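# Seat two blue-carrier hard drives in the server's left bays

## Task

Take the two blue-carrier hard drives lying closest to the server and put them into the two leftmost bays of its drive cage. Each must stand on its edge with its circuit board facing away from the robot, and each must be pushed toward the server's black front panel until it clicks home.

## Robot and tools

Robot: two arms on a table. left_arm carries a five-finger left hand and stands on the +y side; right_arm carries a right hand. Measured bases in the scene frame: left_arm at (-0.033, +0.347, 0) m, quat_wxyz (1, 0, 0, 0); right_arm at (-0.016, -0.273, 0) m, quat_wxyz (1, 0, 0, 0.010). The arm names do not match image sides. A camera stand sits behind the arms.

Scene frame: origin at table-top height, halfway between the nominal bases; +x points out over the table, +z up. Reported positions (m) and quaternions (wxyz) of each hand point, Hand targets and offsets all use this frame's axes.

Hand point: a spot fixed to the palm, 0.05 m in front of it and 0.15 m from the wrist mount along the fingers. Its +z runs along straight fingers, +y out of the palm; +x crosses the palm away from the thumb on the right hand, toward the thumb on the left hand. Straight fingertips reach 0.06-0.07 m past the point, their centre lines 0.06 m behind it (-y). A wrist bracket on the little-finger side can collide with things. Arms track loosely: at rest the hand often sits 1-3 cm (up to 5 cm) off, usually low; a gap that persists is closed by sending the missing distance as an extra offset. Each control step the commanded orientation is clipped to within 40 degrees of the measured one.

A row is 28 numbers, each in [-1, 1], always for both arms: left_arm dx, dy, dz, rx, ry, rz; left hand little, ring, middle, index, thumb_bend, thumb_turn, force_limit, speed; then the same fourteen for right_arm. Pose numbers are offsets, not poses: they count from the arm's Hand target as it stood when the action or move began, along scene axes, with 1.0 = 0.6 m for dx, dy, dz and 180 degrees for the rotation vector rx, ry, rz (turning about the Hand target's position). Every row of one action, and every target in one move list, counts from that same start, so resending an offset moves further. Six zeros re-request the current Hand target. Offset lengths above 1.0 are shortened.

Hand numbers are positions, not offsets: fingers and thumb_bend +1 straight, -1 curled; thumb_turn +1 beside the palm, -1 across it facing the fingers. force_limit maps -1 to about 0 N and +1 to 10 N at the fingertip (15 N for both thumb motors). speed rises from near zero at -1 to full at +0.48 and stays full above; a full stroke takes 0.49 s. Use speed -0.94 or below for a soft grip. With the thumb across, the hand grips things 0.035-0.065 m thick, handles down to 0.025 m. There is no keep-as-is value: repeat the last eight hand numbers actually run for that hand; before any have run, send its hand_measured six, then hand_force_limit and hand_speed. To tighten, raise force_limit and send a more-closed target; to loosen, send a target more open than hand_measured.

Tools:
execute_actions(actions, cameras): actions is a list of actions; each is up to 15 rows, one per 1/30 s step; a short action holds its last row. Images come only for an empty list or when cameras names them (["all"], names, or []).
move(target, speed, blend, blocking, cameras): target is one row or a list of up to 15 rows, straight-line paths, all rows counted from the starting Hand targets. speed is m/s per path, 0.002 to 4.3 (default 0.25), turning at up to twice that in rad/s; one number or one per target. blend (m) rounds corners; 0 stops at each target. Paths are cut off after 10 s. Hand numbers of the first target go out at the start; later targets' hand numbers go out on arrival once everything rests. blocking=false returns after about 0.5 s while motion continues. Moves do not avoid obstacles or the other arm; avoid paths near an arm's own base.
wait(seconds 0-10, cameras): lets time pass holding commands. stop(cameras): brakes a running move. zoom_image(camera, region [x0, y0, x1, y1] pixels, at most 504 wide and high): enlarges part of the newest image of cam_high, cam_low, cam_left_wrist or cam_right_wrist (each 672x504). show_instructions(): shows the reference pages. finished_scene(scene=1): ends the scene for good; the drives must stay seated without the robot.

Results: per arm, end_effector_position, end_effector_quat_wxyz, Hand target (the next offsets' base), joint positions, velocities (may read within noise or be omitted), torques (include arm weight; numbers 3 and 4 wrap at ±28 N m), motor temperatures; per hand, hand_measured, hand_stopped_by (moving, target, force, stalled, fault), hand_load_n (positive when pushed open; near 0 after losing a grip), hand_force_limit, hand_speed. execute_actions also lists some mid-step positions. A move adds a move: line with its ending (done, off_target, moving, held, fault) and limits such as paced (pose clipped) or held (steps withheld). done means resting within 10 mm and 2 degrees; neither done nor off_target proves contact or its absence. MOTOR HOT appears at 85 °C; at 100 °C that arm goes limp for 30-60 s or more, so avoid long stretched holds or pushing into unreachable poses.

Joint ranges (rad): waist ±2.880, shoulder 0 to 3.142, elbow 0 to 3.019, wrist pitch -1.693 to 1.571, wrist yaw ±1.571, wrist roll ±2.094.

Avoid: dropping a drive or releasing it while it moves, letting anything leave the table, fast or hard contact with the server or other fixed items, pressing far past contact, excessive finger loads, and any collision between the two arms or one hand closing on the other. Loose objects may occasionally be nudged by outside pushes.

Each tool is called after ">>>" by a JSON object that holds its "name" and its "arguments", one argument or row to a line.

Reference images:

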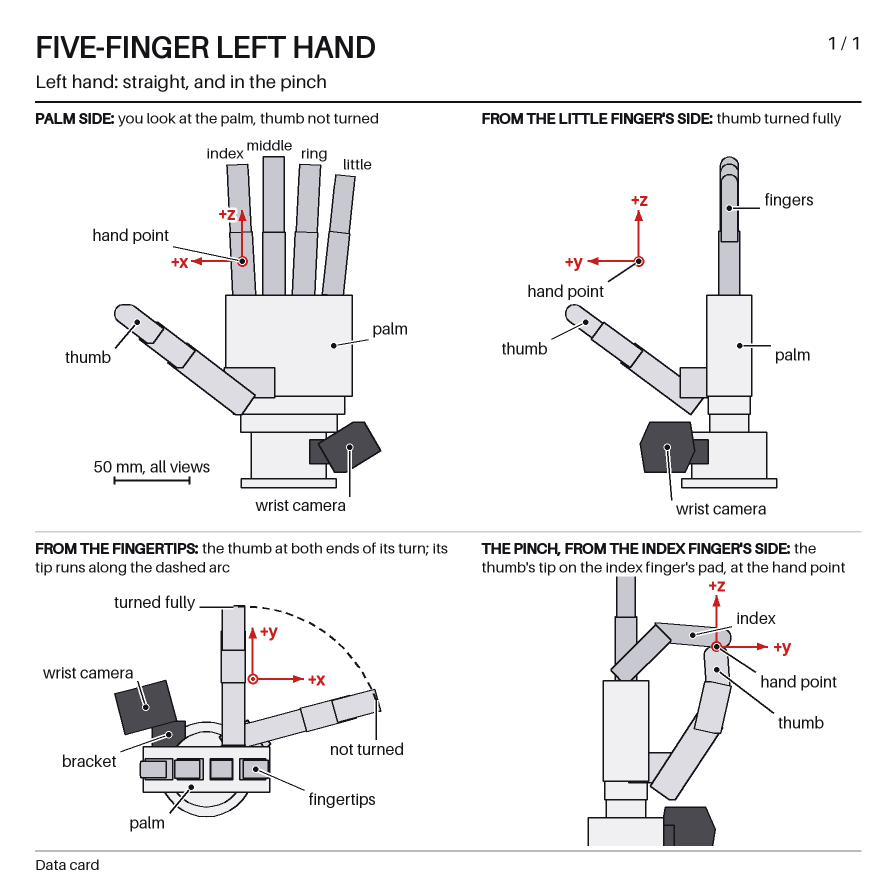

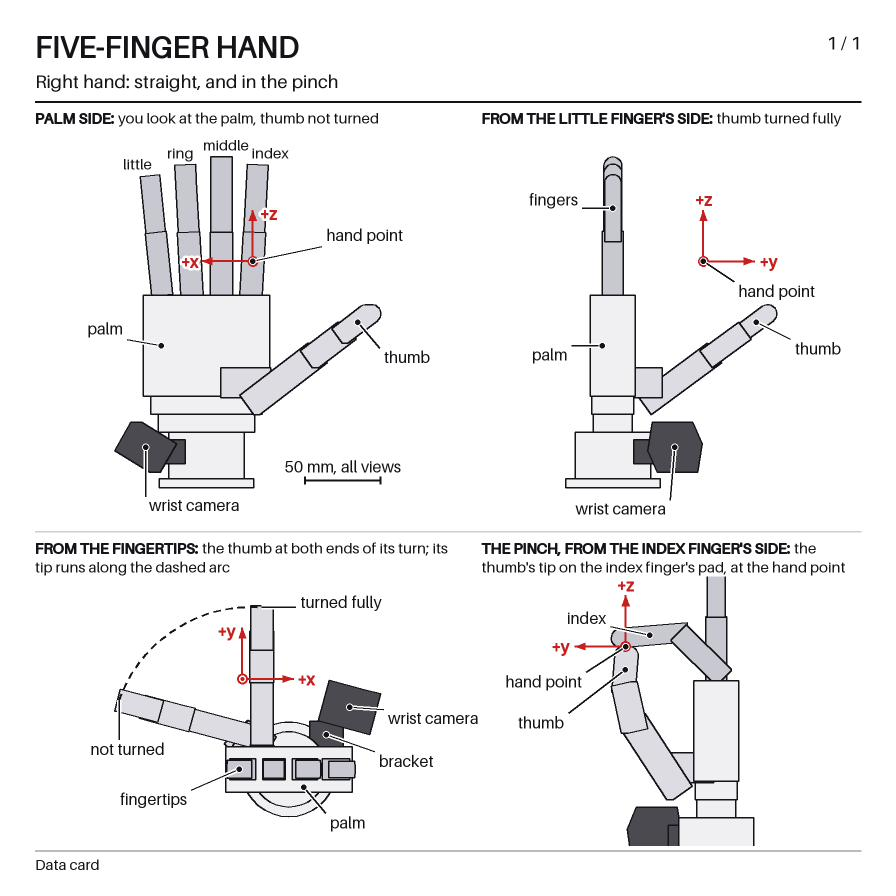

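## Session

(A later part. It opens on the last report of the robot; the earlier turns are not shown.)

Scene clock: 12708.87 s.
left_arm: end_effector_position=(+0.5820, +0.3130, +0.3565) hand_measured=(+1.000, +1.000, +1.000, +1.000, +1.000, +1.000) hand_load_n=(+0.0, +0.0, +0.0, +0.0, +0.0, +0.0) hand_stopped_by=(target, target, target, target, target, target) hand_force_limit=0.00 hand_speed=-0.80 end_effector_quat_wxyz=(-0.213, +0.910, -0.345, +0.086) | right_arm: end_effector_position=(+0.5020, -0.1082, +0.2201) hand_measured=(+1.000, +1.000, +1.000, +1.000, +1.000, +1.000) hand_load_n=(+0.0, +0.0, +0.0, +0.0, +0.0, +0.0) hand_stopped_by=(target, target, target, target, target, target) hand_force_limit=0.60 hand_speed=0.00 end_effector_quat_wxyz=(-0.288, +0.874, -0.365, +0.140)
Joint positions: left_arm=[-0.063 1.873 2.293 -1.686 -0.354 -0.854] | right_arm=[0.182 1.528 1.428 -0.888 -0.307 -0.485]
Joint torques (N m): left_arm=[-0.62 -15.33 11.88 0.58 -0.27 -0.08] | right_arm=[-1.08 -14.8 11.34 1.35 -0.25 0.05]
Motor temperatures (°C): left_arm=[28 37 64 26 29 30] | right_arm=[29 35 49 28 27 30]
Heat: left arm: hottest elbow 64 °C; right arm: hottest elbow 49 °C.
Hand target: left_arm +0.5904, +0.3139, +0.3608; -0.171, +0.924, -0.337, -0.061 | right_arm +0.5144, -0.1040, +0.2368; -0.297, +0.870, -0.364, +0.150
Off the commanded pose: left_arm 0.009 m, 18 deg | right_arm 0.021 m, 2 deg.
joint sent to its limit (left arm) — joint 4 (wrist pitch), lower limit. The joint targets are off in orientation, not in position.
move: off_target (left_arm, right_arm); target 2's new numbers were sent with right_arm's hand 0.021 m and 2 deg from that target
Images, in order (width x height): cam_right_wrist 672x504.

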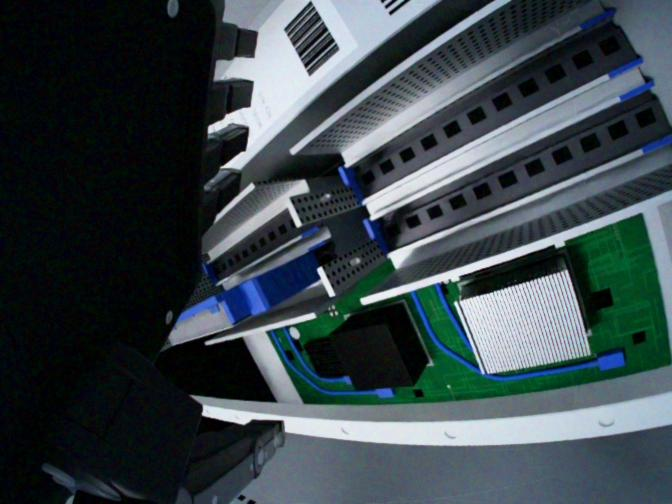

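>>> {"name": "zoom_image", "arguments": {
  "camera": "cam_right_wrist",
  "region": [345, 205, 405, 275]
}}

>>> {"name": "zoom_image", "arguments": {
  "camera": "cam_right_wrist",
  "region": [325, 150, 385, 220]
}}

Scaled by 7.200 from the camera's 672x504 image, which has a finer 960x720 frame.

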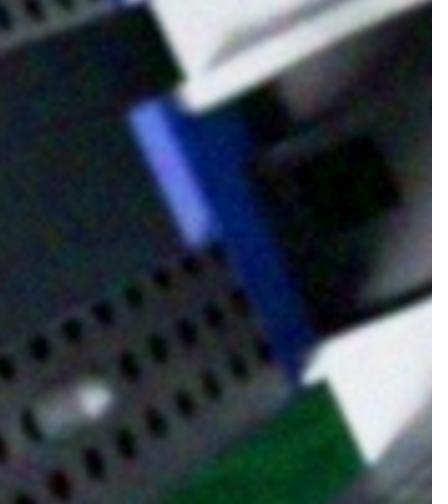

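Scaled by 7.200 from the camera's 672x504 image, which has a finer 960x720 frame.

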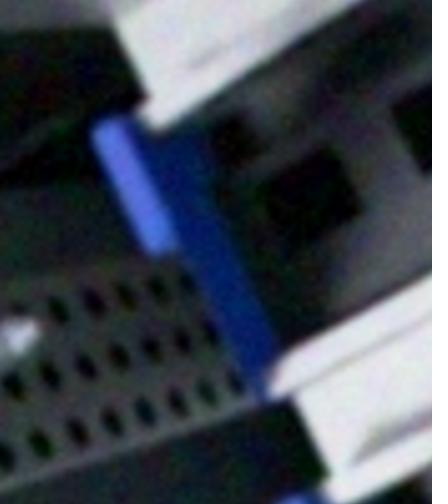

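>>> {"name": "move", "arguments": {
  "target": [
    [0,0,0,0,0,0,1,1,1,1,1,1,0,-0.8, 0,0,0.12,0,0,-0.12,-1,-1,0.3,0.3,1,-1,0.6,0],
    [0,0,0,0,0,0,1,1,1,1,1,1,0,-0.8, -0.004,0.203,0.12,0,0,-0.2444,-1,-1,0.3,0.3,1,-1,0.6,0]
  ],
  "speed": 0.15,
  "blend": [0.02, 0],
  "cameras": ["cam_left_wrist"]
}}

Scene clock: 12905.57 s.
left_arm: end_effector_position=(+0.5820, +0.3130, +0.3565) hand_measured=(+1.000, +1.000, +1.000, +1.000, +1.000, +1.000) hand_load_n=(+0.0, +0.0, +0.0, +0.0, +0.0, +0.0) hand_stopped_by=(target, target, target, target, target, target) hand_force_limit=0.00 hand_speed=-0.80 end_effector_quat_wxyz=(-0.213, +0.910, -0.345, +0.086) | right_arm: end_effector_position=(+0.5024, +0.0096, +0.3001) hand_measured=(-1.000, -1.000, +0.300, +0.300, +1.000, -1.000) hand_load_n=(+0.0, +0.0, +0.0, +0.0, +0.0, +0.0) hand_stopped_by=(target, target, target, target, target, target) hand_force_limit=0.60 hand_speed=0.00 end_effector_quat_wxyz=(-0.211, +0.676, -0.660, +0.249)
Joint positions: left_arm=[-0.063 1.873 2.293 -1.686 -0.354 -0.854] | right_arm=[0.513 1.593 1.714 -1.119 0.358 0.402]
Joint torques (N m): left_arm=[-0.62 -15.33 11.88 0.54 -0.27 -0.09] | right_arm=[-0.97 -14.68 11.22 1.21 0.34 0.08]
Motor temperatures (°C): left_arm=[28 37 65 26 29 30] | right_arm=[29 34 52 28 28 30]
Heat: left arm: hottest elbow 65 °C; right arm: hottest elbow 52 °C.
Hand target: left_arm +0.5904, +0.3139, +0.3608; -0.171, +0.924, -0.337, -0.061 | right_arm +0.5121, +0.0177, +0.3088; -0.219, +0.670, -0.663, +0.250
Off the commanded pose: left_arm 0.009 m, 18 deg | right_arm 0.015 m, 1 deg.
joint sent to its limit (left arm) — joint 4 (wrist pitch), lower limit. The joint targets are off in orientation, not in position.
move: off_target (left_arm, right_arm)
Images, in order (width x height): cam_left_wrist 672x504.

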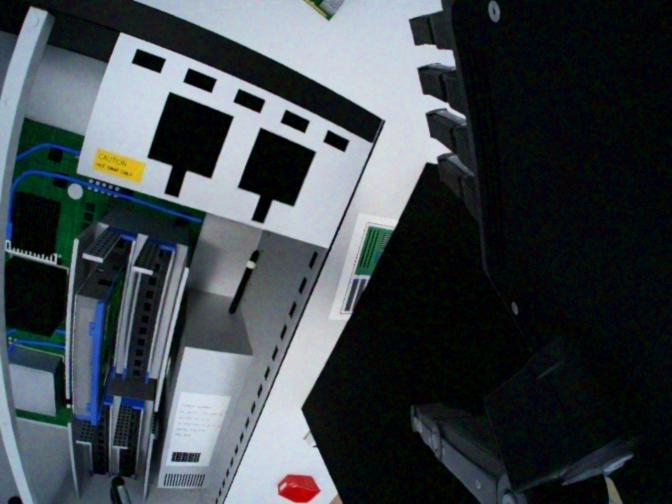

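>>> {"name": "move", "arguments": {
  "target": [
    [0,0,0,0,0,0,1,1,1,1,1,1,0,-0.8, 0,-0.002,-0.20,0,0,0,-1,-1,0.3,0.3,1,-1,0.6,0],
    [0,0,0,0,0,0,1,1,1,1,1,1,0,-0.8, 0,-0.002,-0.244,0,0,0,-1,-1,0.3,0.3,1,-1,0.6,0]
  ],
  "speed": [0.15,0.05],
  "blend": [0.01, 0],
  "cameras": ["cam_left_wrist","cam_right_wrist"]
}}

Scene clock: 12930.13 s.
left_arm: end_effector_position=(+0.5820, +0.3130, +0.3565) hand_measured=(+1.000, +1.000, +1.000, +1.000, +1.000, +1.000) hand_load_n=(+0.0, +0.0, +0.0, +0.0, -0.5, +0.0) hand_stopped_by=(target, target, target, target, target, target) hand_force_limit=0.00 hand_speed=-0.80 end_effector_quat_wxyz=(-0.213, +0.910, -0.345, +0.086) | right_arm: end_effector_position=(+0.5080, +0.0129, +0.1718) hand_measured=(-1.000, -1.000, +0.300, +0.300, +1.000, -1.000) hand_load_n=(+0.0, +0.0, +0.0, +0.0, +0.0, +0.5) hand_stopped_by=(target, target, target, target, target, target) hand_force_limit=0.60 hand_speed=0.00 end_effector_quat_wxyz=(-0.220, +0.673, -0.660, +0.252)
Joint positions: left_arm=[-0.063 1.873 2.293 -1.686 -0.354 -0.854] | right_arm=[0.513 1.613 1.394 -0.758 0.358 0.403]
Joint torques (N m): left_arm=[-0.62 -15.44 11.85 0.59 -0.28 -0.1] | right_arm=[-1.03 -15.09 7.86 2.21 0.29 0.07]
Motor temperatures (°C): left_arm=[28 37 65 26 29 30] | right_arm=[29 34 51 28 28 30]
Heat: left arm: hottest elbow 65 °C; right arm: hottest elbow 51 °C.
Hand target: left_arm +0.5904, +0.3139, +0.3608; -0.171, +0.924, -0.337, -0.061 | right_arm +0.5120, +0.0165, +0.1622; -0.219, +0.671, -0.663, +0.250
Off the commanded pose: left_arm 0.009 m, 18 deg | right_arm 0.011 m, 1 deg.
joint sent to its limit (left arm) — joint 4 (wrist pitch), lower limit. The joint targets are off in orientation, not in position.
move: off_target (left_arm, right_arm)
Images, in order (width x height): cam_left_wrist 672x504, cam_right_wrist 672x504.

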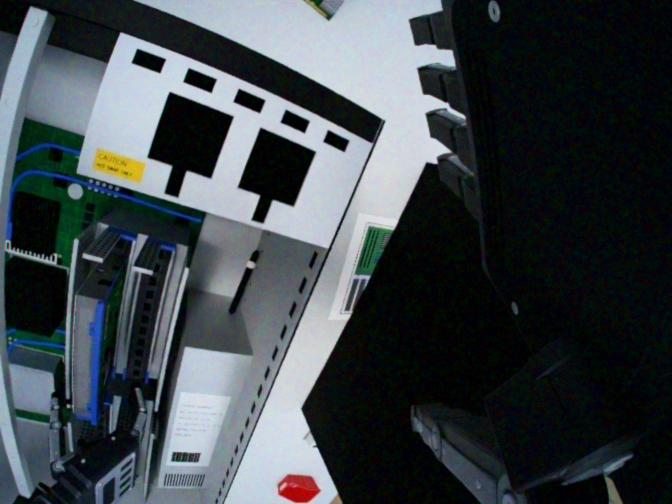

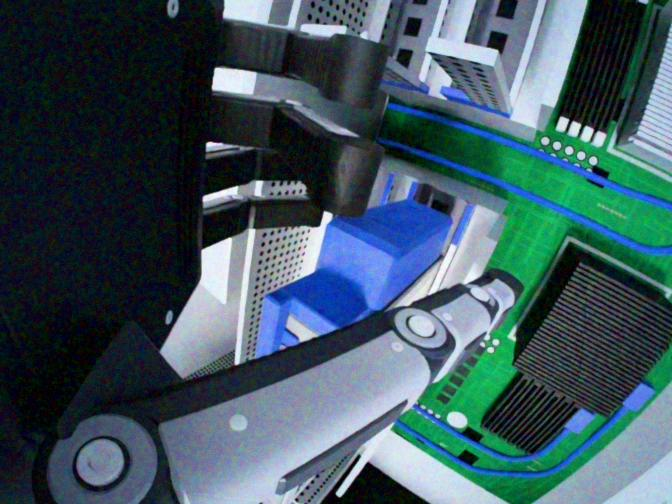

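>>> {"name": "execute_actions", "arguments": {
  "actions": [
    [[0,0,0,0,0,0,1,1,1,1,1,1,0,-0.8, 0,0,-0.004,0,0,0,-1,-1,0.3,0.3,0.6,-1,0.2,-0.4]],
    [[0,0,0,0,0,0,1,1,1,1,1,1,0,-0.8, 0,0,0,0,0,0,-1,-1,-0.2,-0.6,0.6,-1,0.2,-0.8]]
  ]
}}

>>> {"name": "wait", "arguments": {
  "seconds": 3,
  "cameras": ["cam_right_wrist"]
}}

Scene clock: 12942.10 s.
left_arm: end_effector_position=(+0.5820, +0.3130, +0.3565) hand_measured=(+1.000, +1.000, +1.000, +1.000, +1.000, +1.000) hand_load_n=(+0.0, +0.0, +0.0, +0.0, +0.0, +0.0) hand_stopped_by=(target, target, target, target, target, target) hand_force_limit=0.00 hand_speed=-0.80 end_effector_quat_wxyz=(-0.213, +0.910, -0.345, +0.086) | right_arm: end_effector_position=(+0.5090, +0.0134, +0.1707) hand_measured=(-1.000, -1.000, -0.122, -0.178, +0.602, -1.000) hand_load_n=(+0.0, +0.0, +5.5, +5.5, +10.5, +2.5) hand_stopped_by=(target, target, force, force, target, target) hand_force_limit=0.20 hand_speed=-0.80 end_effector_quat_wxyz=(-0.223, +0.671, -0.660, +0.253)
Joint positions: left_arm=[-0.063 1.873 2.293 -1.686 -0.354 -0.854] | right_arm=[0.513 1.613 1.391 -0.749 0.359 0.405]
Joint torques (N m): left_arm=[-0.67 -15.38 11.88 0.57 -0.27 -0.1] | right_arm=[-1.08 -15.03 7.79 2.07 0.26 0.04]
Motor temperatures (°C): left_arm=[28 37 65 26 29 30] | right_arm=[29 34 50 28 28 30]
Heat: left arm: hottest elbow 65 °C; right arm: hottest elbow 50 °C.
Hand target: left_arm +0.5904, +0.3139, +0.3608; -0.171, +0.924, -0.337, -0.061 | right_arm +0.5121, +0.0165, +0.1599; -0.219, +0.671, -0.663, +0.250
Off the commanded pose: left_arm 0.009 m, 18 deg | right_arm 0.012 m, 1 deg.
joint sent to its limit (left arm) — joint 4 (wrist pitch), lower limit. The joint targets are off in orientation, not in position.
Step readings (end_effector_position of left_arm | right_arm):
0: (+0.5820, +0.3130, +0.3565) | (+0.5080, +0.0129, +0.1718)
1: (+0.5820, +0.3130, +0.3565) | (+0.5080, +0.0129, +0.1718)
2: (+0.5820, +0.3130, +0.3565) | (+0.5080, +0.0130, +0.1719)
4: (+0.5820, +0.3130, +0.3565) | (+0.5084, +0.0132, +0.1720)
8: (+0.5820, +0.3130, +0.3565) | (+0.5083, +0.0131, +0.1712)
15: (+0.5820, +0.3130, +0.3565) | (+0.5082, +0.0130, +0.1707)
16: (+0.5820, +0.3130, +0.3565) | (+0.5082, +0.0130, +0.1707)
17: (+0.5820, +0.3130, +0.3565) | (+0.5082, +0.0130, +0.1707)
19: (+0.5820, +0.3130, +0.3565) | (+0.5083, +0.0131, +0.1707)
23: (+0.5820, +0.3130, +0.3565) | (+0.5083, +0.0131, +0.1707)
30: (+0.5820, +0.3130, +0.3565) | (+0.5083, +0.0131, +0.1707)

Scene clock: 12945.10 s.
left_arm: end_effector_position=(+0.5820, +0.3130, +0.3565) hand_measured=(+1.000, +1.000, +1.000, +1.000, +1.000, +1.000) hand_load_n=(+0.0, +0.0, +0.0, +0.0, +0.0, +0.0) hand_stopped_by=(target, target, target, target, target, target) hand_force_limit=0.00 hand_speed=-0.80 end_effector_quat_wxyz=(-0.213, +0.910, -0.345, +0.086) | right_arm: end_effector_position=(+0.5090, +0.0134, +0.1707) hand_measured=(-1.000, -1.000, -0.122, -0.178, +0.602, -1.000) hand_load_n=(+0.0, +0.0, +5.5, +5.5, +10.5, +2.5) hand_stopped_by=(target, target, force, force, target, target) hand_force_limit=0.20 hand_speed=-0.80 end_effector_quat_wxyz=(-0.223, +0.671, -0.660, +0.253)
Joint positions: left_arm=[-0.063 1.873 2.293 -1.686 -0.354 -0.854] | right_arm=[0.513 1.613 1.391 -0.749 0.359 0.405]
Joint torques (N m): left_arm=[-0.67 -15.33 11.86 0.64 -0.27 -0.09] | right_arm=[-1.08 -15.03 7.8 2.07 0.26 0.04]
Motor temperatures (°C): left_arm=[28 37 65 26 29 30] | right_arm=[29 34 50 28 28 30]
Heat: left arm: hottest elbow 65 °C; right arm: hottest elbow 50 °C.
Hand target: left_arm +0.5904, +0.3139, +0.3608; -0.171, +0.924, -0.337, -0.061 | right_arm +0.5121, +0.0165, +0.1599; -0.219, +0.671, -0.663, +0.250
Off the commanded pose: left_arm 0.009 m, 18 deg | right_arm 0.012 m, 1 deg.
wait: 3.00 s; at rest by 0.17 s
Images, in order (width x height): cam_right_wrist 672x504.

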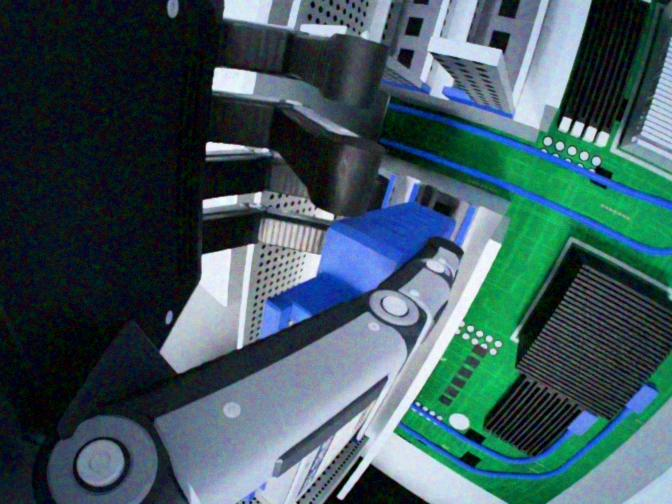

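>>> {"name": "move", "arguments": {
  "target": [0,0,0,0,0,0,1,1,1,1,1,1,0,-0.8, 0,0.05,0,0,0,0,-1,-1,-0.2,-0.6,0.6,-1,0.2,-0.8],
  "speed": 0.05,
  "cameras": ["cam_left_wrist"]
}}

Scene clock: 12957.77 s.
left_arm: end_effector_position=(+0.5820, +0.3130, +0.3565) hand_measured=(+1.000, +1.000, +1.000, +1.000, +1.000, +1.000) hand_load_n=(+0.0, +0.0, +0.0, +0.0, +0.0, +0.0) hand_stopped_by=(target, target, target, target, target, target) hand_force_limit=0.00 hand_speed=-0.80 end_effector_quat_wxyz=(-0.213, +0.910, -0.345, +0.086) | right_arm: end_effector_position=(+0.5082, +0.0285, +0.1699) hand_measured=(-1.000, -1.000, -0.122, -0.178, +0.602, -1.000) hand_load_n=(+0.0, +0.0, +6.0, +4.0, +9.5, -1.0) hand_stopped_by=(target, target, force, force, target, target) hand_force_limit=0.20 hand_speed=-0.80 end_effector_quat_wxyz=(-0.221, +0.669, -0.660, +0.260)
Joint positions: left_arm=[-0.063 1.873 2.293 -1.686 -0.354 -0.854] | right_arm=[0.545 1.633 1.411 -0.758 0.393 0.431]
Joint torques (N m): left_arm=[-0.62 -15.56 11.82 0.58 -0.27 -0.1] | right_arm=[0.44 -13.51 10.1 1.25 -0.04 0.23]
Motor temperatures (°C): left_arm=[28 37 65 26 29 30] | right_arm=[29 35 49 28 28 30]
Heat: left arm: hottest elbow 65 °C; right arm: hottest elbow 49 °C.
Hand target: left_arm +0.5904, +0.3139, +0.3608; -0.171, +0.924, -0.337, -0.061 | right_arm +0.5120, +0.0466, +0.1600; -0.219, +0.671, -0.663, +0.250
Off the commanded pose: left_arm 0.009 m, 18 deg | right_arm 0.021 m, 1 deg.
joint sent to its limit (left arm) — joint 4 (wrist pitch), lower limit. The joint targets are off in orientation, not in position.
move: off_target (left_arm, right_arm)
Images, in order (width x height): cam_left_wrist 672x504.

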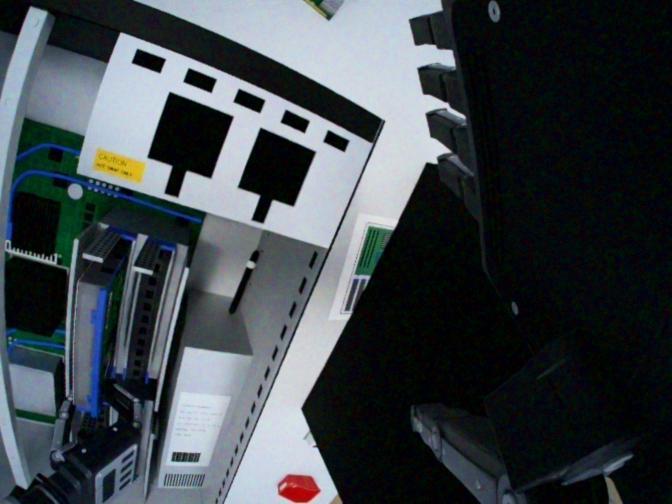

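>>> {"name": "move", "arguments": {
  "target": [0,0,0,0,0,0,1,1,1,1,1,1,0,-0.8, 0,0.02,0,0,0,0,-1,-1,-0.2,-0.6,0.6,-1,0.2,-0.8],
  "speed": 0.05,
  "cameras": ["cam_left_wrist","cam_high"]
}}

>>> {"name": "zoom_image", "arguments": {
  "camera": "cam_high",
  "region": [375, 195, 435, 255]
}}

>>> {"name": "zoom_image", "arguments": {
  "camera": "cam_left_wrist",
  "region": [65, 225, 145, 305]
}}

Scene clock: 12969.30 s.
left_arm: end_effector_position=(+0.5820, +0.3130, +0.3565) hand_measured=(+1.000, +1.000, +1.000, +1.000, +1.000, +1.000) hand_load_n=(+0.0, +0.0, +0.0, +0.0, +0.0, +0.0) hand_stopped_by=(target, target, target, target, target, target) hand_force_limit=0.00 hand_speed=-0.80 end_effector_quat_wxyz=(-0.213, +0.910, -0.345, +0.086) | right_arm: end_effector_position=(+0.5082, +0.0340, +0.1696) hand_measured=(-1.000, -1.000, -0.122, -0.178, +0.602, -1.000) hand_load_n=(+0.0, +0.0, +5.5, +2.5, +10.5, -2.0) hand_stopped_by=(target, target, force, force, target, target) hand_force_limit=0.20 hand_speed=-0.80 end_effector_quat_wxyz=(-0.216, +0.670, -0.660, +0.263)
Joint positions: left_arm=[-0.063 1.873 2.293 -1.686 -0.354 -0.854] | right_arm=[0.556 1.646 1.431 -0.776 0.406 0.439]
Joint torques (N m): left_arm=[-0.73 -15.38 11.85 0.58 -0.27 -0.09] | right_arm=[1.03 -13.39 10.33 1.42 -0.16 0.33]
Motor temperatures (°C): left_arm=[28 37 65 26 29 30] | right_arm=[29 35 49 28 28 30]
Heat: left arm: hottest elbow 65 °C; right arm: hottest elbow 49 °C.
Hand target: left_arm +0.5904, +0.3139, +0.3608; -0.171, +0.924, -0.337, -0.061 | right_arm +0.5119, +0.0585, +0.1598; -0.219, +0.671, -0.663, +0.250
Off the commanded pose: left_arm 0.009 m, 18 deg | right_arm 0.027 m, 1 deg.
joint sent to its limit (left arm) — joint 4 (wrist pitch), lower limit. The joint targets are off in orientation, not in position.
move: off_target (left_arm, right_arm)
Images, in order (width x height): cam_high 672x504, cam_left_wrist 672x504.

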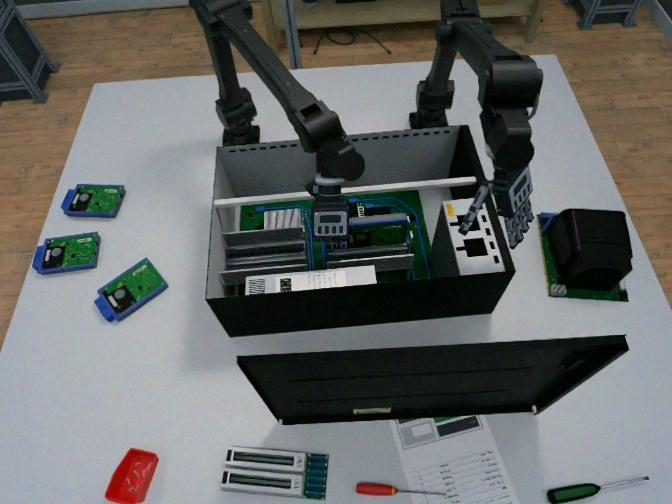

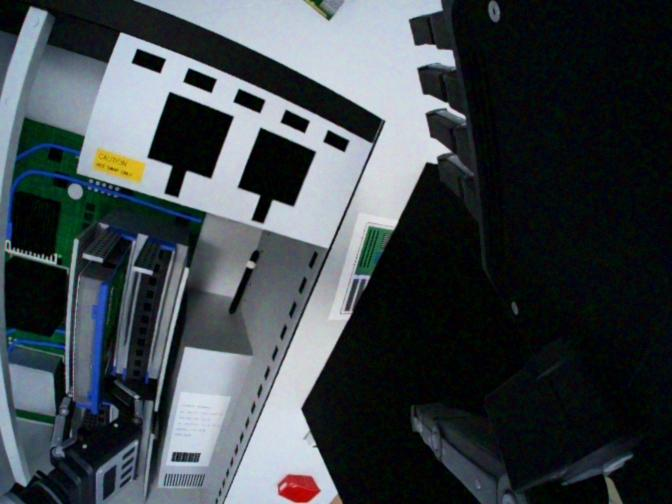

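Scaled by 8.400 from the camera's 672x504 image, which has a finer 960x720 frame.

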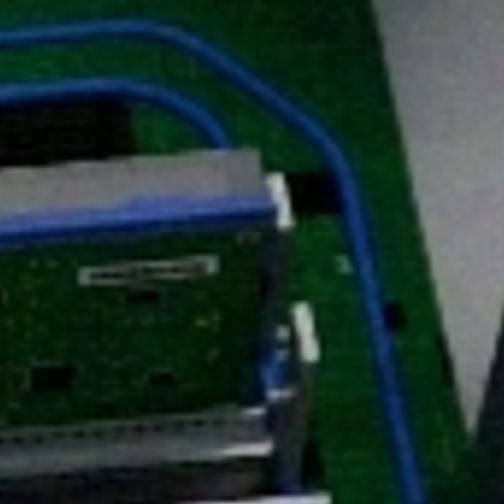

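Scaled by 6.300 from the camera's 672x504 image, which has a finer 960x720 frame.

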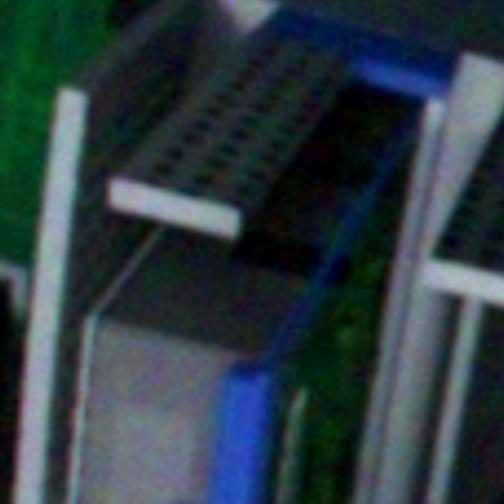

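>>> {"name": "move", "arguments": {
  "target": [
    [0,0,0,0,0,0,1,1,1,1,1,1,0,-0.8, 0,-0.025,0,0,0,0,-1,-1,-0.2,-0.6,0.6,-1,0.2,-0.8],
    [0,0,0,0,0,0,1,1,1,1,1,1,0,-0.8, 0,-0.025,0,0,0,0,-1,-1,0.3,0.3,1,-1,0.2,-0.2]
  ],
  "speed": 0.05,
  "cameras": ["cam_left_wrist"]
}}

Scene clock: 13024.57 s.
left_arm: end_effector_position=(+0.5820, +0.3130, +0.3565) hand_measured=(+1.000, +1.000, +1.000, +1.000, +1.000, +1.000) hand_load_n=(+0.0, +0.0, +0.0, +0.0, +0.0, +0.0) hand_stopped_by=(target, target, target, target, target, target) hand_force_limit=0.00 hand_speed=-0.80 end_effector_quat_wxyz=(-0.213, +0.910, -0.345, +0.086) | right_arm: end_effector_position=(+0.5073, +0.0366, +0.1654) hand_measured=(-1.000, -1.000, +0.300, +0.300, +1.000, -1.000) hand_load_n=(+0.0, +0.0, +0.0, +0.0, +0.0, +0.0) hand_stopped_by=(target, target, target, target, target, target) hand_force_limit=0.20 hand_speed=-0.20 end_effector_quat_wxyz=(-0.216, +0.673, -0.661, +0.253)
Joint positions: left_arm=[-0.063 1.873 2.293 -1.686 -0.354 -0.854] | right_arm=[0.554 1.653 1.431 -0.775 0.385 0.44]
Joint torques (N m): left_arm=[-0.62 -15.38 11.85 0.58 -0.26 -0.08] | right_arm=[-0.85 -15.79 8.44 2.06 0.18 0.08]
Motor temperatures (°C): left_arm=[28 37 65 26 29 30] | right_arm=[29 35 48 28 27 30]
Heat: left arm: hottest elbow 65 °C; right arm: hottest elbow 48 °C.
Hand target: left_arm +0.5904, +0.3139, +0.3608; -0.171, +0.924, -0.337, -0.061 | right_arm +0.5119, +0.0435, +0.1597; -0.219, +0.671, -0.663, +0.250
Off the commanded pose: left_arm 0.009 m, 18 deg | right_arm 0.010 m, 1 deg.
joint sent to its limit (left arm) — joint 4 (wrist pitch), lower limit. The joint targets are off in orientation, not in position.
move: off_target (left_arm); target 2's new numbers were sent with right_arm's hand 0.014 m and 1 deg from that target
Images, in order (width x height): cam_left_wrist 672x504.

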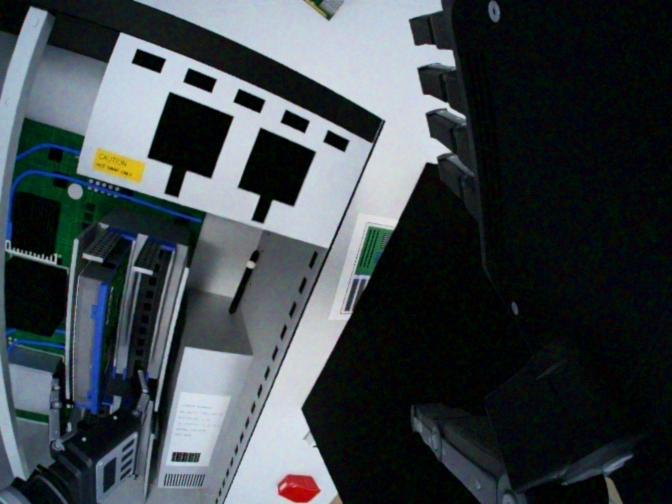

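>>> {"name": "move", "arguments": {
  "target": [
    [0,0,0,0,0,0,1,1,1,1,1,1,0,-0.8, 0,-0.01,0.25,0,0,0,-1,-1,0.3,0.3,1,-1,0.2,-0.2],
    [0,0,0,0,0,0,1,1,1,1,1,1,0,-0.8, -0.015,0.241,0.27,-0.270,0.0483,0.412,0.5,0.5,0.5,0.5,1,-1,0.2,0.2]
  ],
  "speed": [0.1,0.2],
  "cameras": ["cam_left_wrist","cam_right_wrist","cam_high"]
}}

Scene clock: 13094.83 s.
left_arm: end_effector_position=(+0.5820, +0.3130, +0.3565) hand_measured=(+1.000, +1.000, +1.000, +1.000, +1.000, +1.000) hand_load_n=(+0.0, +0.0, +0.0, -0.5, +0.0, +0.0) hand_stopped_by=(target, target, target, target, target, target) hand_force_limit=0.00 hand_speed=-0.80 end_effector_quat_wxyz=(-0.213, +0.910, -0.345, +0.086) | right_arm: end_effector_position=(+0.4989, +0.1473, +0.3146) hand_measured=(-1.000, -1.000, +0.300, +0.300, +1.000, -1.000) hand_load_n=(+0.0, +0.0, +0.0, +0.0, +0.0, +0.0) hand_stopped_by=(target, target, target, target, target, target) hand_force_limit=0.20 hand_speed=-0.20 end_effector_quat_wxyz=(-0.060, +0.944, -0.180, +0.271)
Joint positions: left_arm=[-0.063 1.873 2.293 -1.686 -0.354 -0.854] | right_arm=[0.775 2.069 2.453 -1.528 0.379 -0.481]
Joint torques (N m): left_arm=[-0.73 -15.38 11.85 0.59 -0.27 -0.1] | right_arm=[-1.67 -24.35 7.27 1.55 0.31 0.06]
Motor temperatures (°C): left_arm=[28 37 65 26 29 30] | right_arm=[29 34 46 28 27 30]
Heat: left arm: hottest elbow 65 °C; right arm: hottest elbow 46 °C.
Hand target: left_arm +0.5904, +0.3139, +0.3608; -0.171, +0.924, -0.337, -0.061 | right_arm +0.5005, +0.1456, +0.3190; -0.066, +0.940, -0.189, +0.274 (not the last commanded pose)
Off the commanded pose: left_arm 0.009 m, 18 deg | right_arm 0.042 m, 22 deg.
joint sent to its limit (left arm) — joint 4 (wrist pitch), lower limit. The joint targets are off in orientation, not in position.
move: held (right_arm; a check stopped the path), off_target (left_arm); path passed 1 of 2 targets; target 2's new numbers were not sent; limits=held
pose unreachable (right arm): on one or more control steps of this call, first in action 0 (counted from 0), this arm could not follow its commanded pose, so it was not sent that pose on those steps. It may still have moved: this result reports where it is.
cause: moving toward the commanded pose would bring a part of the arm too close to another arm (a part of this arm just beyond joint 4 (wrist pitch) and a part of the left arm just beyond its joint 3 (elbow), where that arm would come to rest).
Images, in order (width x height): cam_high 672x504, cam_left_wrist 672x504, cam_right_wrist 672x504.

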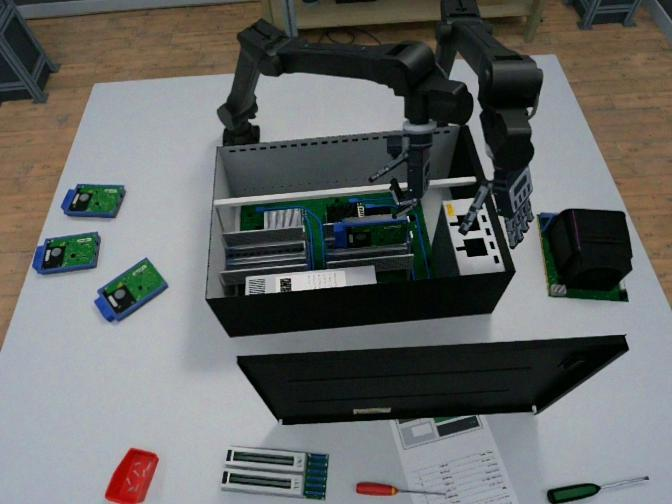

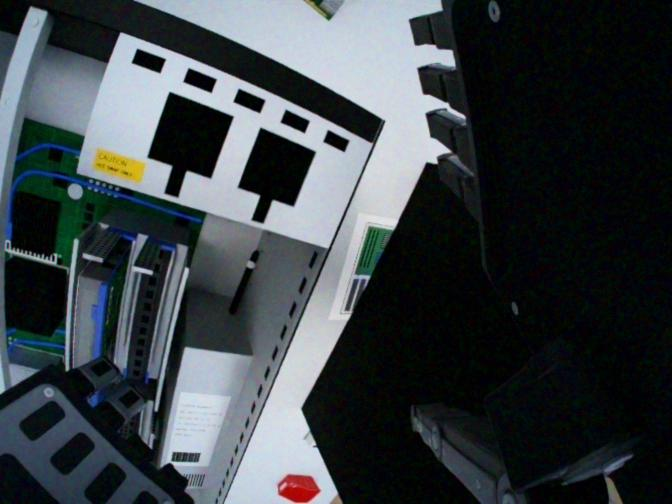

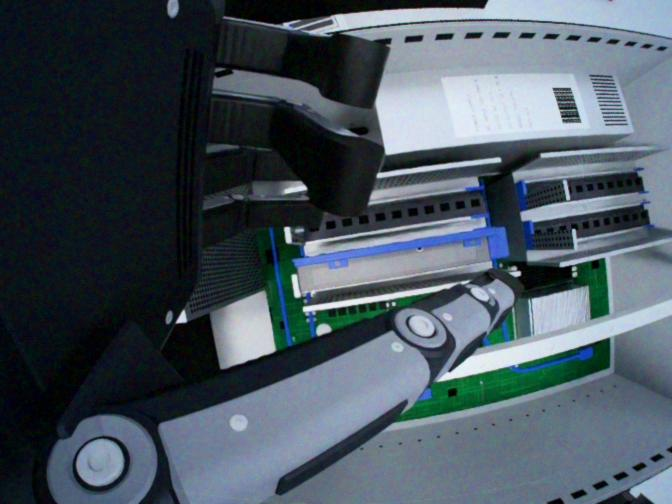

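>>> {"name": "zoom_image", "arguments": {
  "camera": "cam_right_wrist",
  "region": [270, 210, 350, 310]
}}

>>> {"name": "zoom_image", "arguments": {
  "camera": "cam_right_wrist",
  "region": [270, 150, 530, 320]
}}

Scaled by 5.040 from the camera's 672x504 image, which has a finer 960x720 frame.

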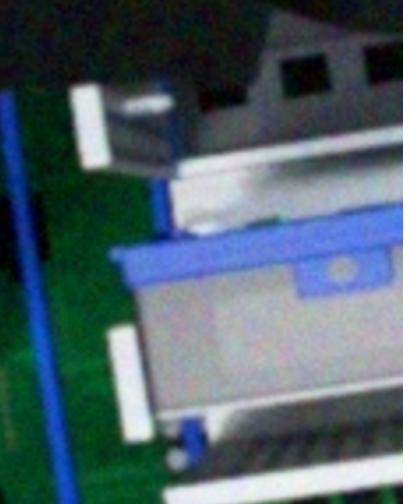

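Scaled by 1.938 from the camera's 672x504 image, which has a finer 960x720 frame.

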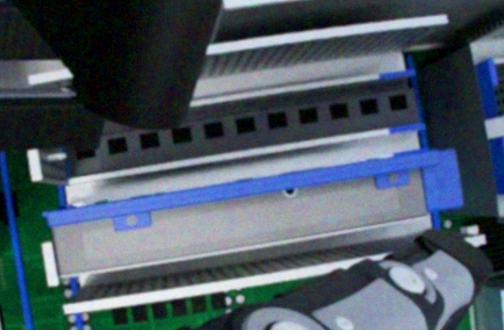

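>>> {"name": "zoom_image", "arguments": {
  "camera": "cam_right_wrist",
  "region": [290, 220, 350, 320]
}}

>>> {"name": "zoom_image", "arguments": {
  "camera": "cam_right_wrist",
  "region": [430, 180, 530, 280]
}}

>>> {"name": "zoom_image", "arguments": {
  "camera": "cam_right_wrist",
  "region": [350, 190, 450, 300]
}}

Scaled by 5.040 from the camera's 672x504 image, which has a finer 960x720 frame.

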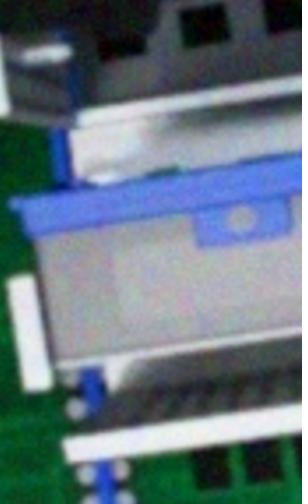

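Scaled by 5.040 from the camera's 672x504 image, which has a finer 960x720 frame.

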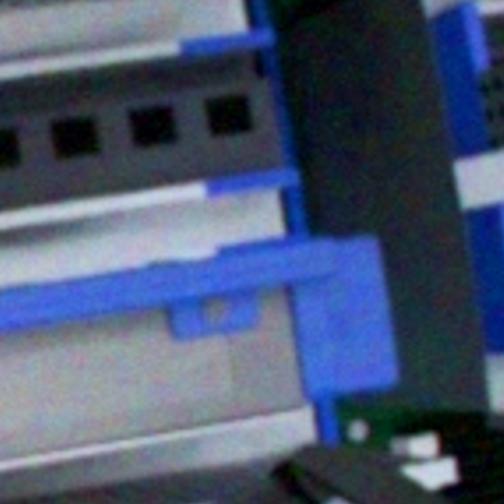

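Scaled by 4.582 from the camera's 672x504 image, which has a finer 960x720 frame.

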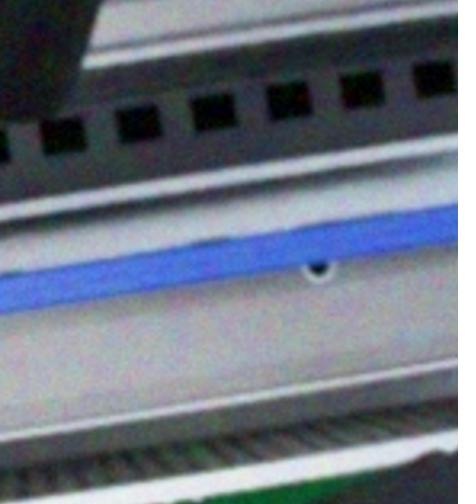

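>>> {"name": "move", "arguments": {
  "target": [
    [0,0,0,0,0,0,1,1,1,1,1,1,0,-0.8, 0.019,-0.176,-0.082,0.1992,-0.0328,-0.3048,-1,-1,0.3,0.3,1,-1,0.2,-0.2],
    [0,0,0,0,0,0,1,1,1,1,1,1,0,-0.8, 0.019,-0.176,-0.264,0.1992,-0.0328,-0.3048,-1,-1,0.3,0.3,1,-1,0.2,-0.2]
  ],
  "speed": [0.2,0.07],
  "cameras": ["cam_left_wrist","cam_right_wrist"]
}}

Scene clock: 13321.93 s.
left_arm: end_effector_position=(+0.5820, +0.3130, +0.3565) hand_measured=(+1.000, +1.000, +1.000, +1.000, +1.000, +1.000) hand_load_n=(+0.0, +0.0, +0.0, +0.0, +0.0, +0.0) hand_stopped_by=(target, target, target, target, target, target) hand_force_limit=0.00 hand_speed=-0.80 end_effector_quat_wxyz=(-0.213, +0.910, -0.345, +0.086) | right_arm: end_effector_position=(+0.5065, +0.0401, +0.1667) hand_measured=(-1.000, -1.000, +0.300, +0.300, +1.000, -1.000) hand_load_n=(+0.0, +0.0, +0.0, +0.0, +0.0, +0.0) hand_stopped_by=(target, target, target, target, target, target) hand_force_limit=0.20 hand_speed=-0.20 end_effector_quat_wxyz=(-0.219, +0.677, -0.657, +0.250)
Joint positions: left_arm=[-0.063 1.873 2.293 -1.686 -0.354 -0.854] | right_arm=[0.557 1.654 1.435 -0.776 0.377 0.434]
Joint torques (N m): left_arm=[-0.5 -15.38 11.86 0.59 -0.27 -0.08] | right_arm=[-1.67 -16.32 7.79 2.18 0.35 0.08]
Motor temperatures (°C): left_arm=[28 37 65 26 29 30] | right_arm=[29 38 41 28 28 30]
Heat: left arm: hottest elbow 65 °C; right arm: hottest elbow 41 °C.
Hand target: left_arm +0.5904, +0.3139, +0.3608; -0.171, +0.924, -0.337, -0.061 | right_arm +0.5120, +0.0400, +0.1606; -0.219, +0.671, -0.663, +0.250
Off the commanded pose: left_arm 0.009 m, 18 deg | right_arm 0.008 m, 1 deg.
joint sent to its limit (left arm) — joint 4 (wrist pitch), lower limit. The joint targets are off in orientation, not in position.
move: off_target (left_arm)
Images, in order (width x height): cam_left_wrist 672x504, cam_right_wrist 672x504.

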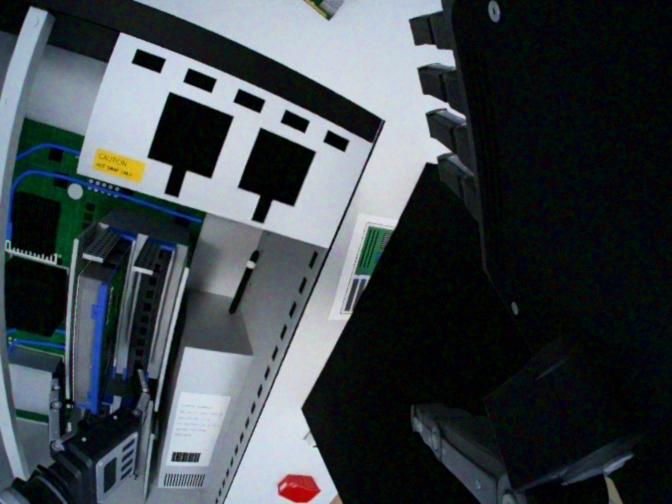

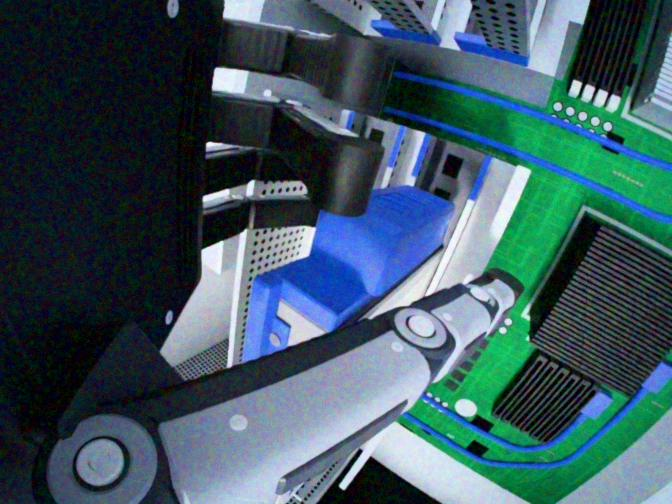

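>>> {"name": "execute_actions", "arguments": {
  "actions": [
    [[0,0,0,0,0,0,1,1,1,1,1,1,0,-0.8, 0.002,-0.016,0,0,0,0,-1,-1,0.3,0.3,1,-1,0.2,-0.4]]
  ]
}}

Scene clock: 13340.17 s.
left_arm: end_effector_position=(+0.5820, +0.3130, +0.3565) hand_measured=(+1.000, +1.000, +1.000, +1.000, +1.000, +1.000) hand_load_n=(+0.0, +0.0, +0.0, +0.0, +0.0, +0.0) hand_stopped_by=(target, target, target, target, target, target) hand_force_limit=0.00 hand_speed=-0.80 end_effector_quat_wxyz=(-0.213, +0.910, -0.345, +0.086) | right_arm: end_effector_position=(+0.5085, +0.0313, +0.1605) hand_measured=(-1.000, -1.000, +0.300, +0.300, +1.000, -1.000) hand_load_n=(+0.0, +0.0, +0.0, +0.0, +0.0, +0.0) hand_stopped_by=(target, target, target, target, target, target) hand_force_limit=0.20 hand_speed=-0.40 end_effector_quat_wxyz=(-0.215, +0.673, -0.662, +0.249)
Joint positions: left_arm=[-0.063 1.873 2.293 -1.686 -0.354 -0.854] | right_arm=[0.542 1.654 1.42 -0.767 0.373 0.434]
Joint torques (N m): left_arm=[-0.56 -15.38 11.89 0.61 -0.27 -0.08] | right_arm=[-1.85 -17.26 7.79 2.14 0.15 -0.09]
Motor temperatures (°C): left_arm=[28 37 65 26 29 30] | right_arm=[29 37 42 29 28 30]
Heat: left arm: hottest elbow 65 °C; right arm: hottest elbow 42 °C.
Hand target: left_arm +0.5904, +0.3139, +0.3608; -0.171, +0.924, -0.337, -0.061 | right_arm +0.5133, +0.0305, +0.1607; -0.219, +0.671, -0.663, +0.250
Off the commanded pose: left_arm 0.009 m, 18 deg | right_arm 0.005 m, 1 deg.
joint sent to its limit (left arm) — joint 4 (wrist pitch), lower limit. The joint targets are off in orientation, not in position.
Step readings (end_effector_position of left_arm | right_arm):
0: (+0.5820, +0.3130, +0.3565) | (+0.5065, +0.0401, +0.1667)
1: (+0.5820, +0.3130, +0.3565) | (+0.5065, +0.0401, +0.1667)
2: (+0.5820, +0.3130, +0.3565) | (+0.5066, +0.0399, +0.1665)
4: (+0.5820, +0.3130, +0.3565) | (+0.5074, +0.0381, +0.1652)
8: (+0.5820, +0.3130, +0.3565) | (+0.5068, +0.0348, +0.1614)
15: (+0.5820, +0.3130, +0.3565) | (+0.5084, +0.0313, +0.1604)

>>> {"name": "execute_actions", "arguments": {
  "actions": [
    [[0,0,0,0,0,0,1,1,1,1,1,1,0,-0.8, 0,0.004,0.02,0,0,0,-1,-1,0.3,0.3,1,-1,0.2,-0.4]]
  ]
}}

Scene clock: 13349.43 s.
left_arm: end_effector_position=(+0.5820, +0.3130, +0.3565) hand_measured=(+1.000, +1.000, +1.000, +1.000, +1.000, +1.000) hand_load_n=(-0.5, +0.0, +0.0, +0.0, +0.0, +0.0) hand_stopped_by=(target, target, target, target, target, target) hand_force_limit=0.00 hand_speed=-0.80 end_effector_quat_wxyz=(-0.213, +0.910, -0.345, +0.086) | right_arm: end_effector_position=(+0.5059, +0.0297, +0.1591) hand_measured=(-1.000, -1.000, +0.300, +0.300, +1.000, -1.000) hand_load_n=(+0.0, +0.0, +0.0, +0.0, +0.0, +0.0) hand_stopped_by=(target, target, target, target, target, target) hand_force_limit=0.20 hand_speed=-0.40 end_effector_quat_wxyz=(-0.209, +0.675, -0.663, +0.248)
Joint positions: left_arm=[-0.063 1.873 2.293 -1.686 -0.354 -0.854] | right_arm=[0.542 1.654 1.42 -0.779 0.373 0.434]
Joint torques (N m): left_arm=[-0.62 -15.33 11.88 0.57 -0.27 -0.09] | right_arm=[-1.49 -17.55 9.8 1.2 0.24 -0.05]
Motor temperatures (°C): left_arm=[28 37 65 26 29 30] | right_arm=[29 37 42 29 28 30]
Heat: left arm: hottest elbow 65 °C; right arm: hottest elbow 42 °C.
Hand target: left_arm +0.5904, +0.3139, +0.3608; -0.171, +0.924, -0.337, -0.061 | right_arm +0.5133, +0.0328, +0.1727; -0.219, +0.671, -0.663, +0.250
Off the commanded pose: left_arm 0.009 m, 18 deg | right_arm 0.016 m, 1 deg.
joint sent to its limit (left arm) — joint 4 (wrist pitch), lower limit. The joint targets are off in orientation, not in position.
Step readings (end_effector_position of left_arm | right_arm):
0: (+0.5820, +0.3130, +0.3565) | (+0.5085, +0.0313, +0.1605)
1: (+0.5820, +0.3130, +0.3565) | (+0.5085, +0.0313, +0.1605)
2: (+0.5820, +0.3130, +0.3565) | (+0.5085, +0.0313, +0.1605)
4: (+0.5820, +0.3130, +0.3565) | (+0.5083, +0.0312, +0.1604)
8: (+0.5820, +0.3130, +0.3565) | (+0.5069, +0.0303, +0.1596)
15: (+0.5820, +0.3130, +0.3565) | (+0.5060, +0.0297, +0.1592)

>>> {"name": "move", "arguments": {
  "target": [
    [0,0,0,0,0,0,1,1,1,1,1,1,0,-0.8, 0,0.008,0.06,0,0,0,-1,-1,0.3,0.3,1,-1,0.2,-0.4],
    [0,0,0,0,0,0,1,1,1,1,1,1,0,-0.8, 0,0.008,-0.016,0,0,0,-1,-1,0.3,0.3,1,-1,0.2,-0.4]
  ],
  "speed": [0.07,0.07]
}}

Scene clock: 13361.23 s.
left_arm: end_effector_position=(+0.5820, +0.3130, +0.3565) hand_measured=(+1.000, +1.000, +1.000, +1.000, +1.000, +1.000) hand_load_n=(+0.0, -0.5, +0.0, +0.0, +0.0, +0.0) hand_stopped_by=(target, target, target, target, target, target) hand_force_limit=0.00 hand_speed=-0.80 end_effector_quat_wxyz=(-0.213, +0.910, -0.345, +0.086) | right_arm: end_effector_position=(+0.5110, +0.0326, +0.1679) hand_measured=(-1.000, -1.000, +0.300, +0.300, +1.000, -1.000) hand_load_n=(+0.0, +0.0, +0.0, +0.5, +0.0, +0.5) hand_stopped_by=(target, target, target, target, target, target) hand_force_limit=0.20 hand_speed=-0.40 end_effector_quat_wxyz=(-0.217, +0.672, -0.662, +0.250)
Joint positions: left_arm=[-0.063 1.873 2.293 -1.686 -0.354 -0.854] | right_arm=[0.542 1.654 1.438 -0.78 0.374 0.434]
Joint torques (N m): left_arm=[-0.56 -15.38 11.86 0.59 -0.28 -0.09] | right_arm=[-0.73 -16.56 7.77 2.18 0.35 0.03]
Motor temperatures (°C): left_arm=[28 37 65 26 29 30] | right_arm=[29 36 42 28 28 30]
Heat: left arm: hottest elbow 65 °C; right arm: hottest elbow 42 °C.
Hand target: left_arm +0.5904, +0.3139, +0.3608; -0.171, +0.924, -0.337, -0.061 | right_arm +0.5132, +0.0377, +0.1630; -0.219, +0.671, -0.663, +0.250
Off the commanded pose: left_arm 0.009 m, 18 deg | right_arm 0.007 m, 0 deg.
joint sent to its limit (left arm) — joint 4 (wrist pitch), lower limit. The joint targets are off in orientation, not in position.
move: off_target (left_arm)


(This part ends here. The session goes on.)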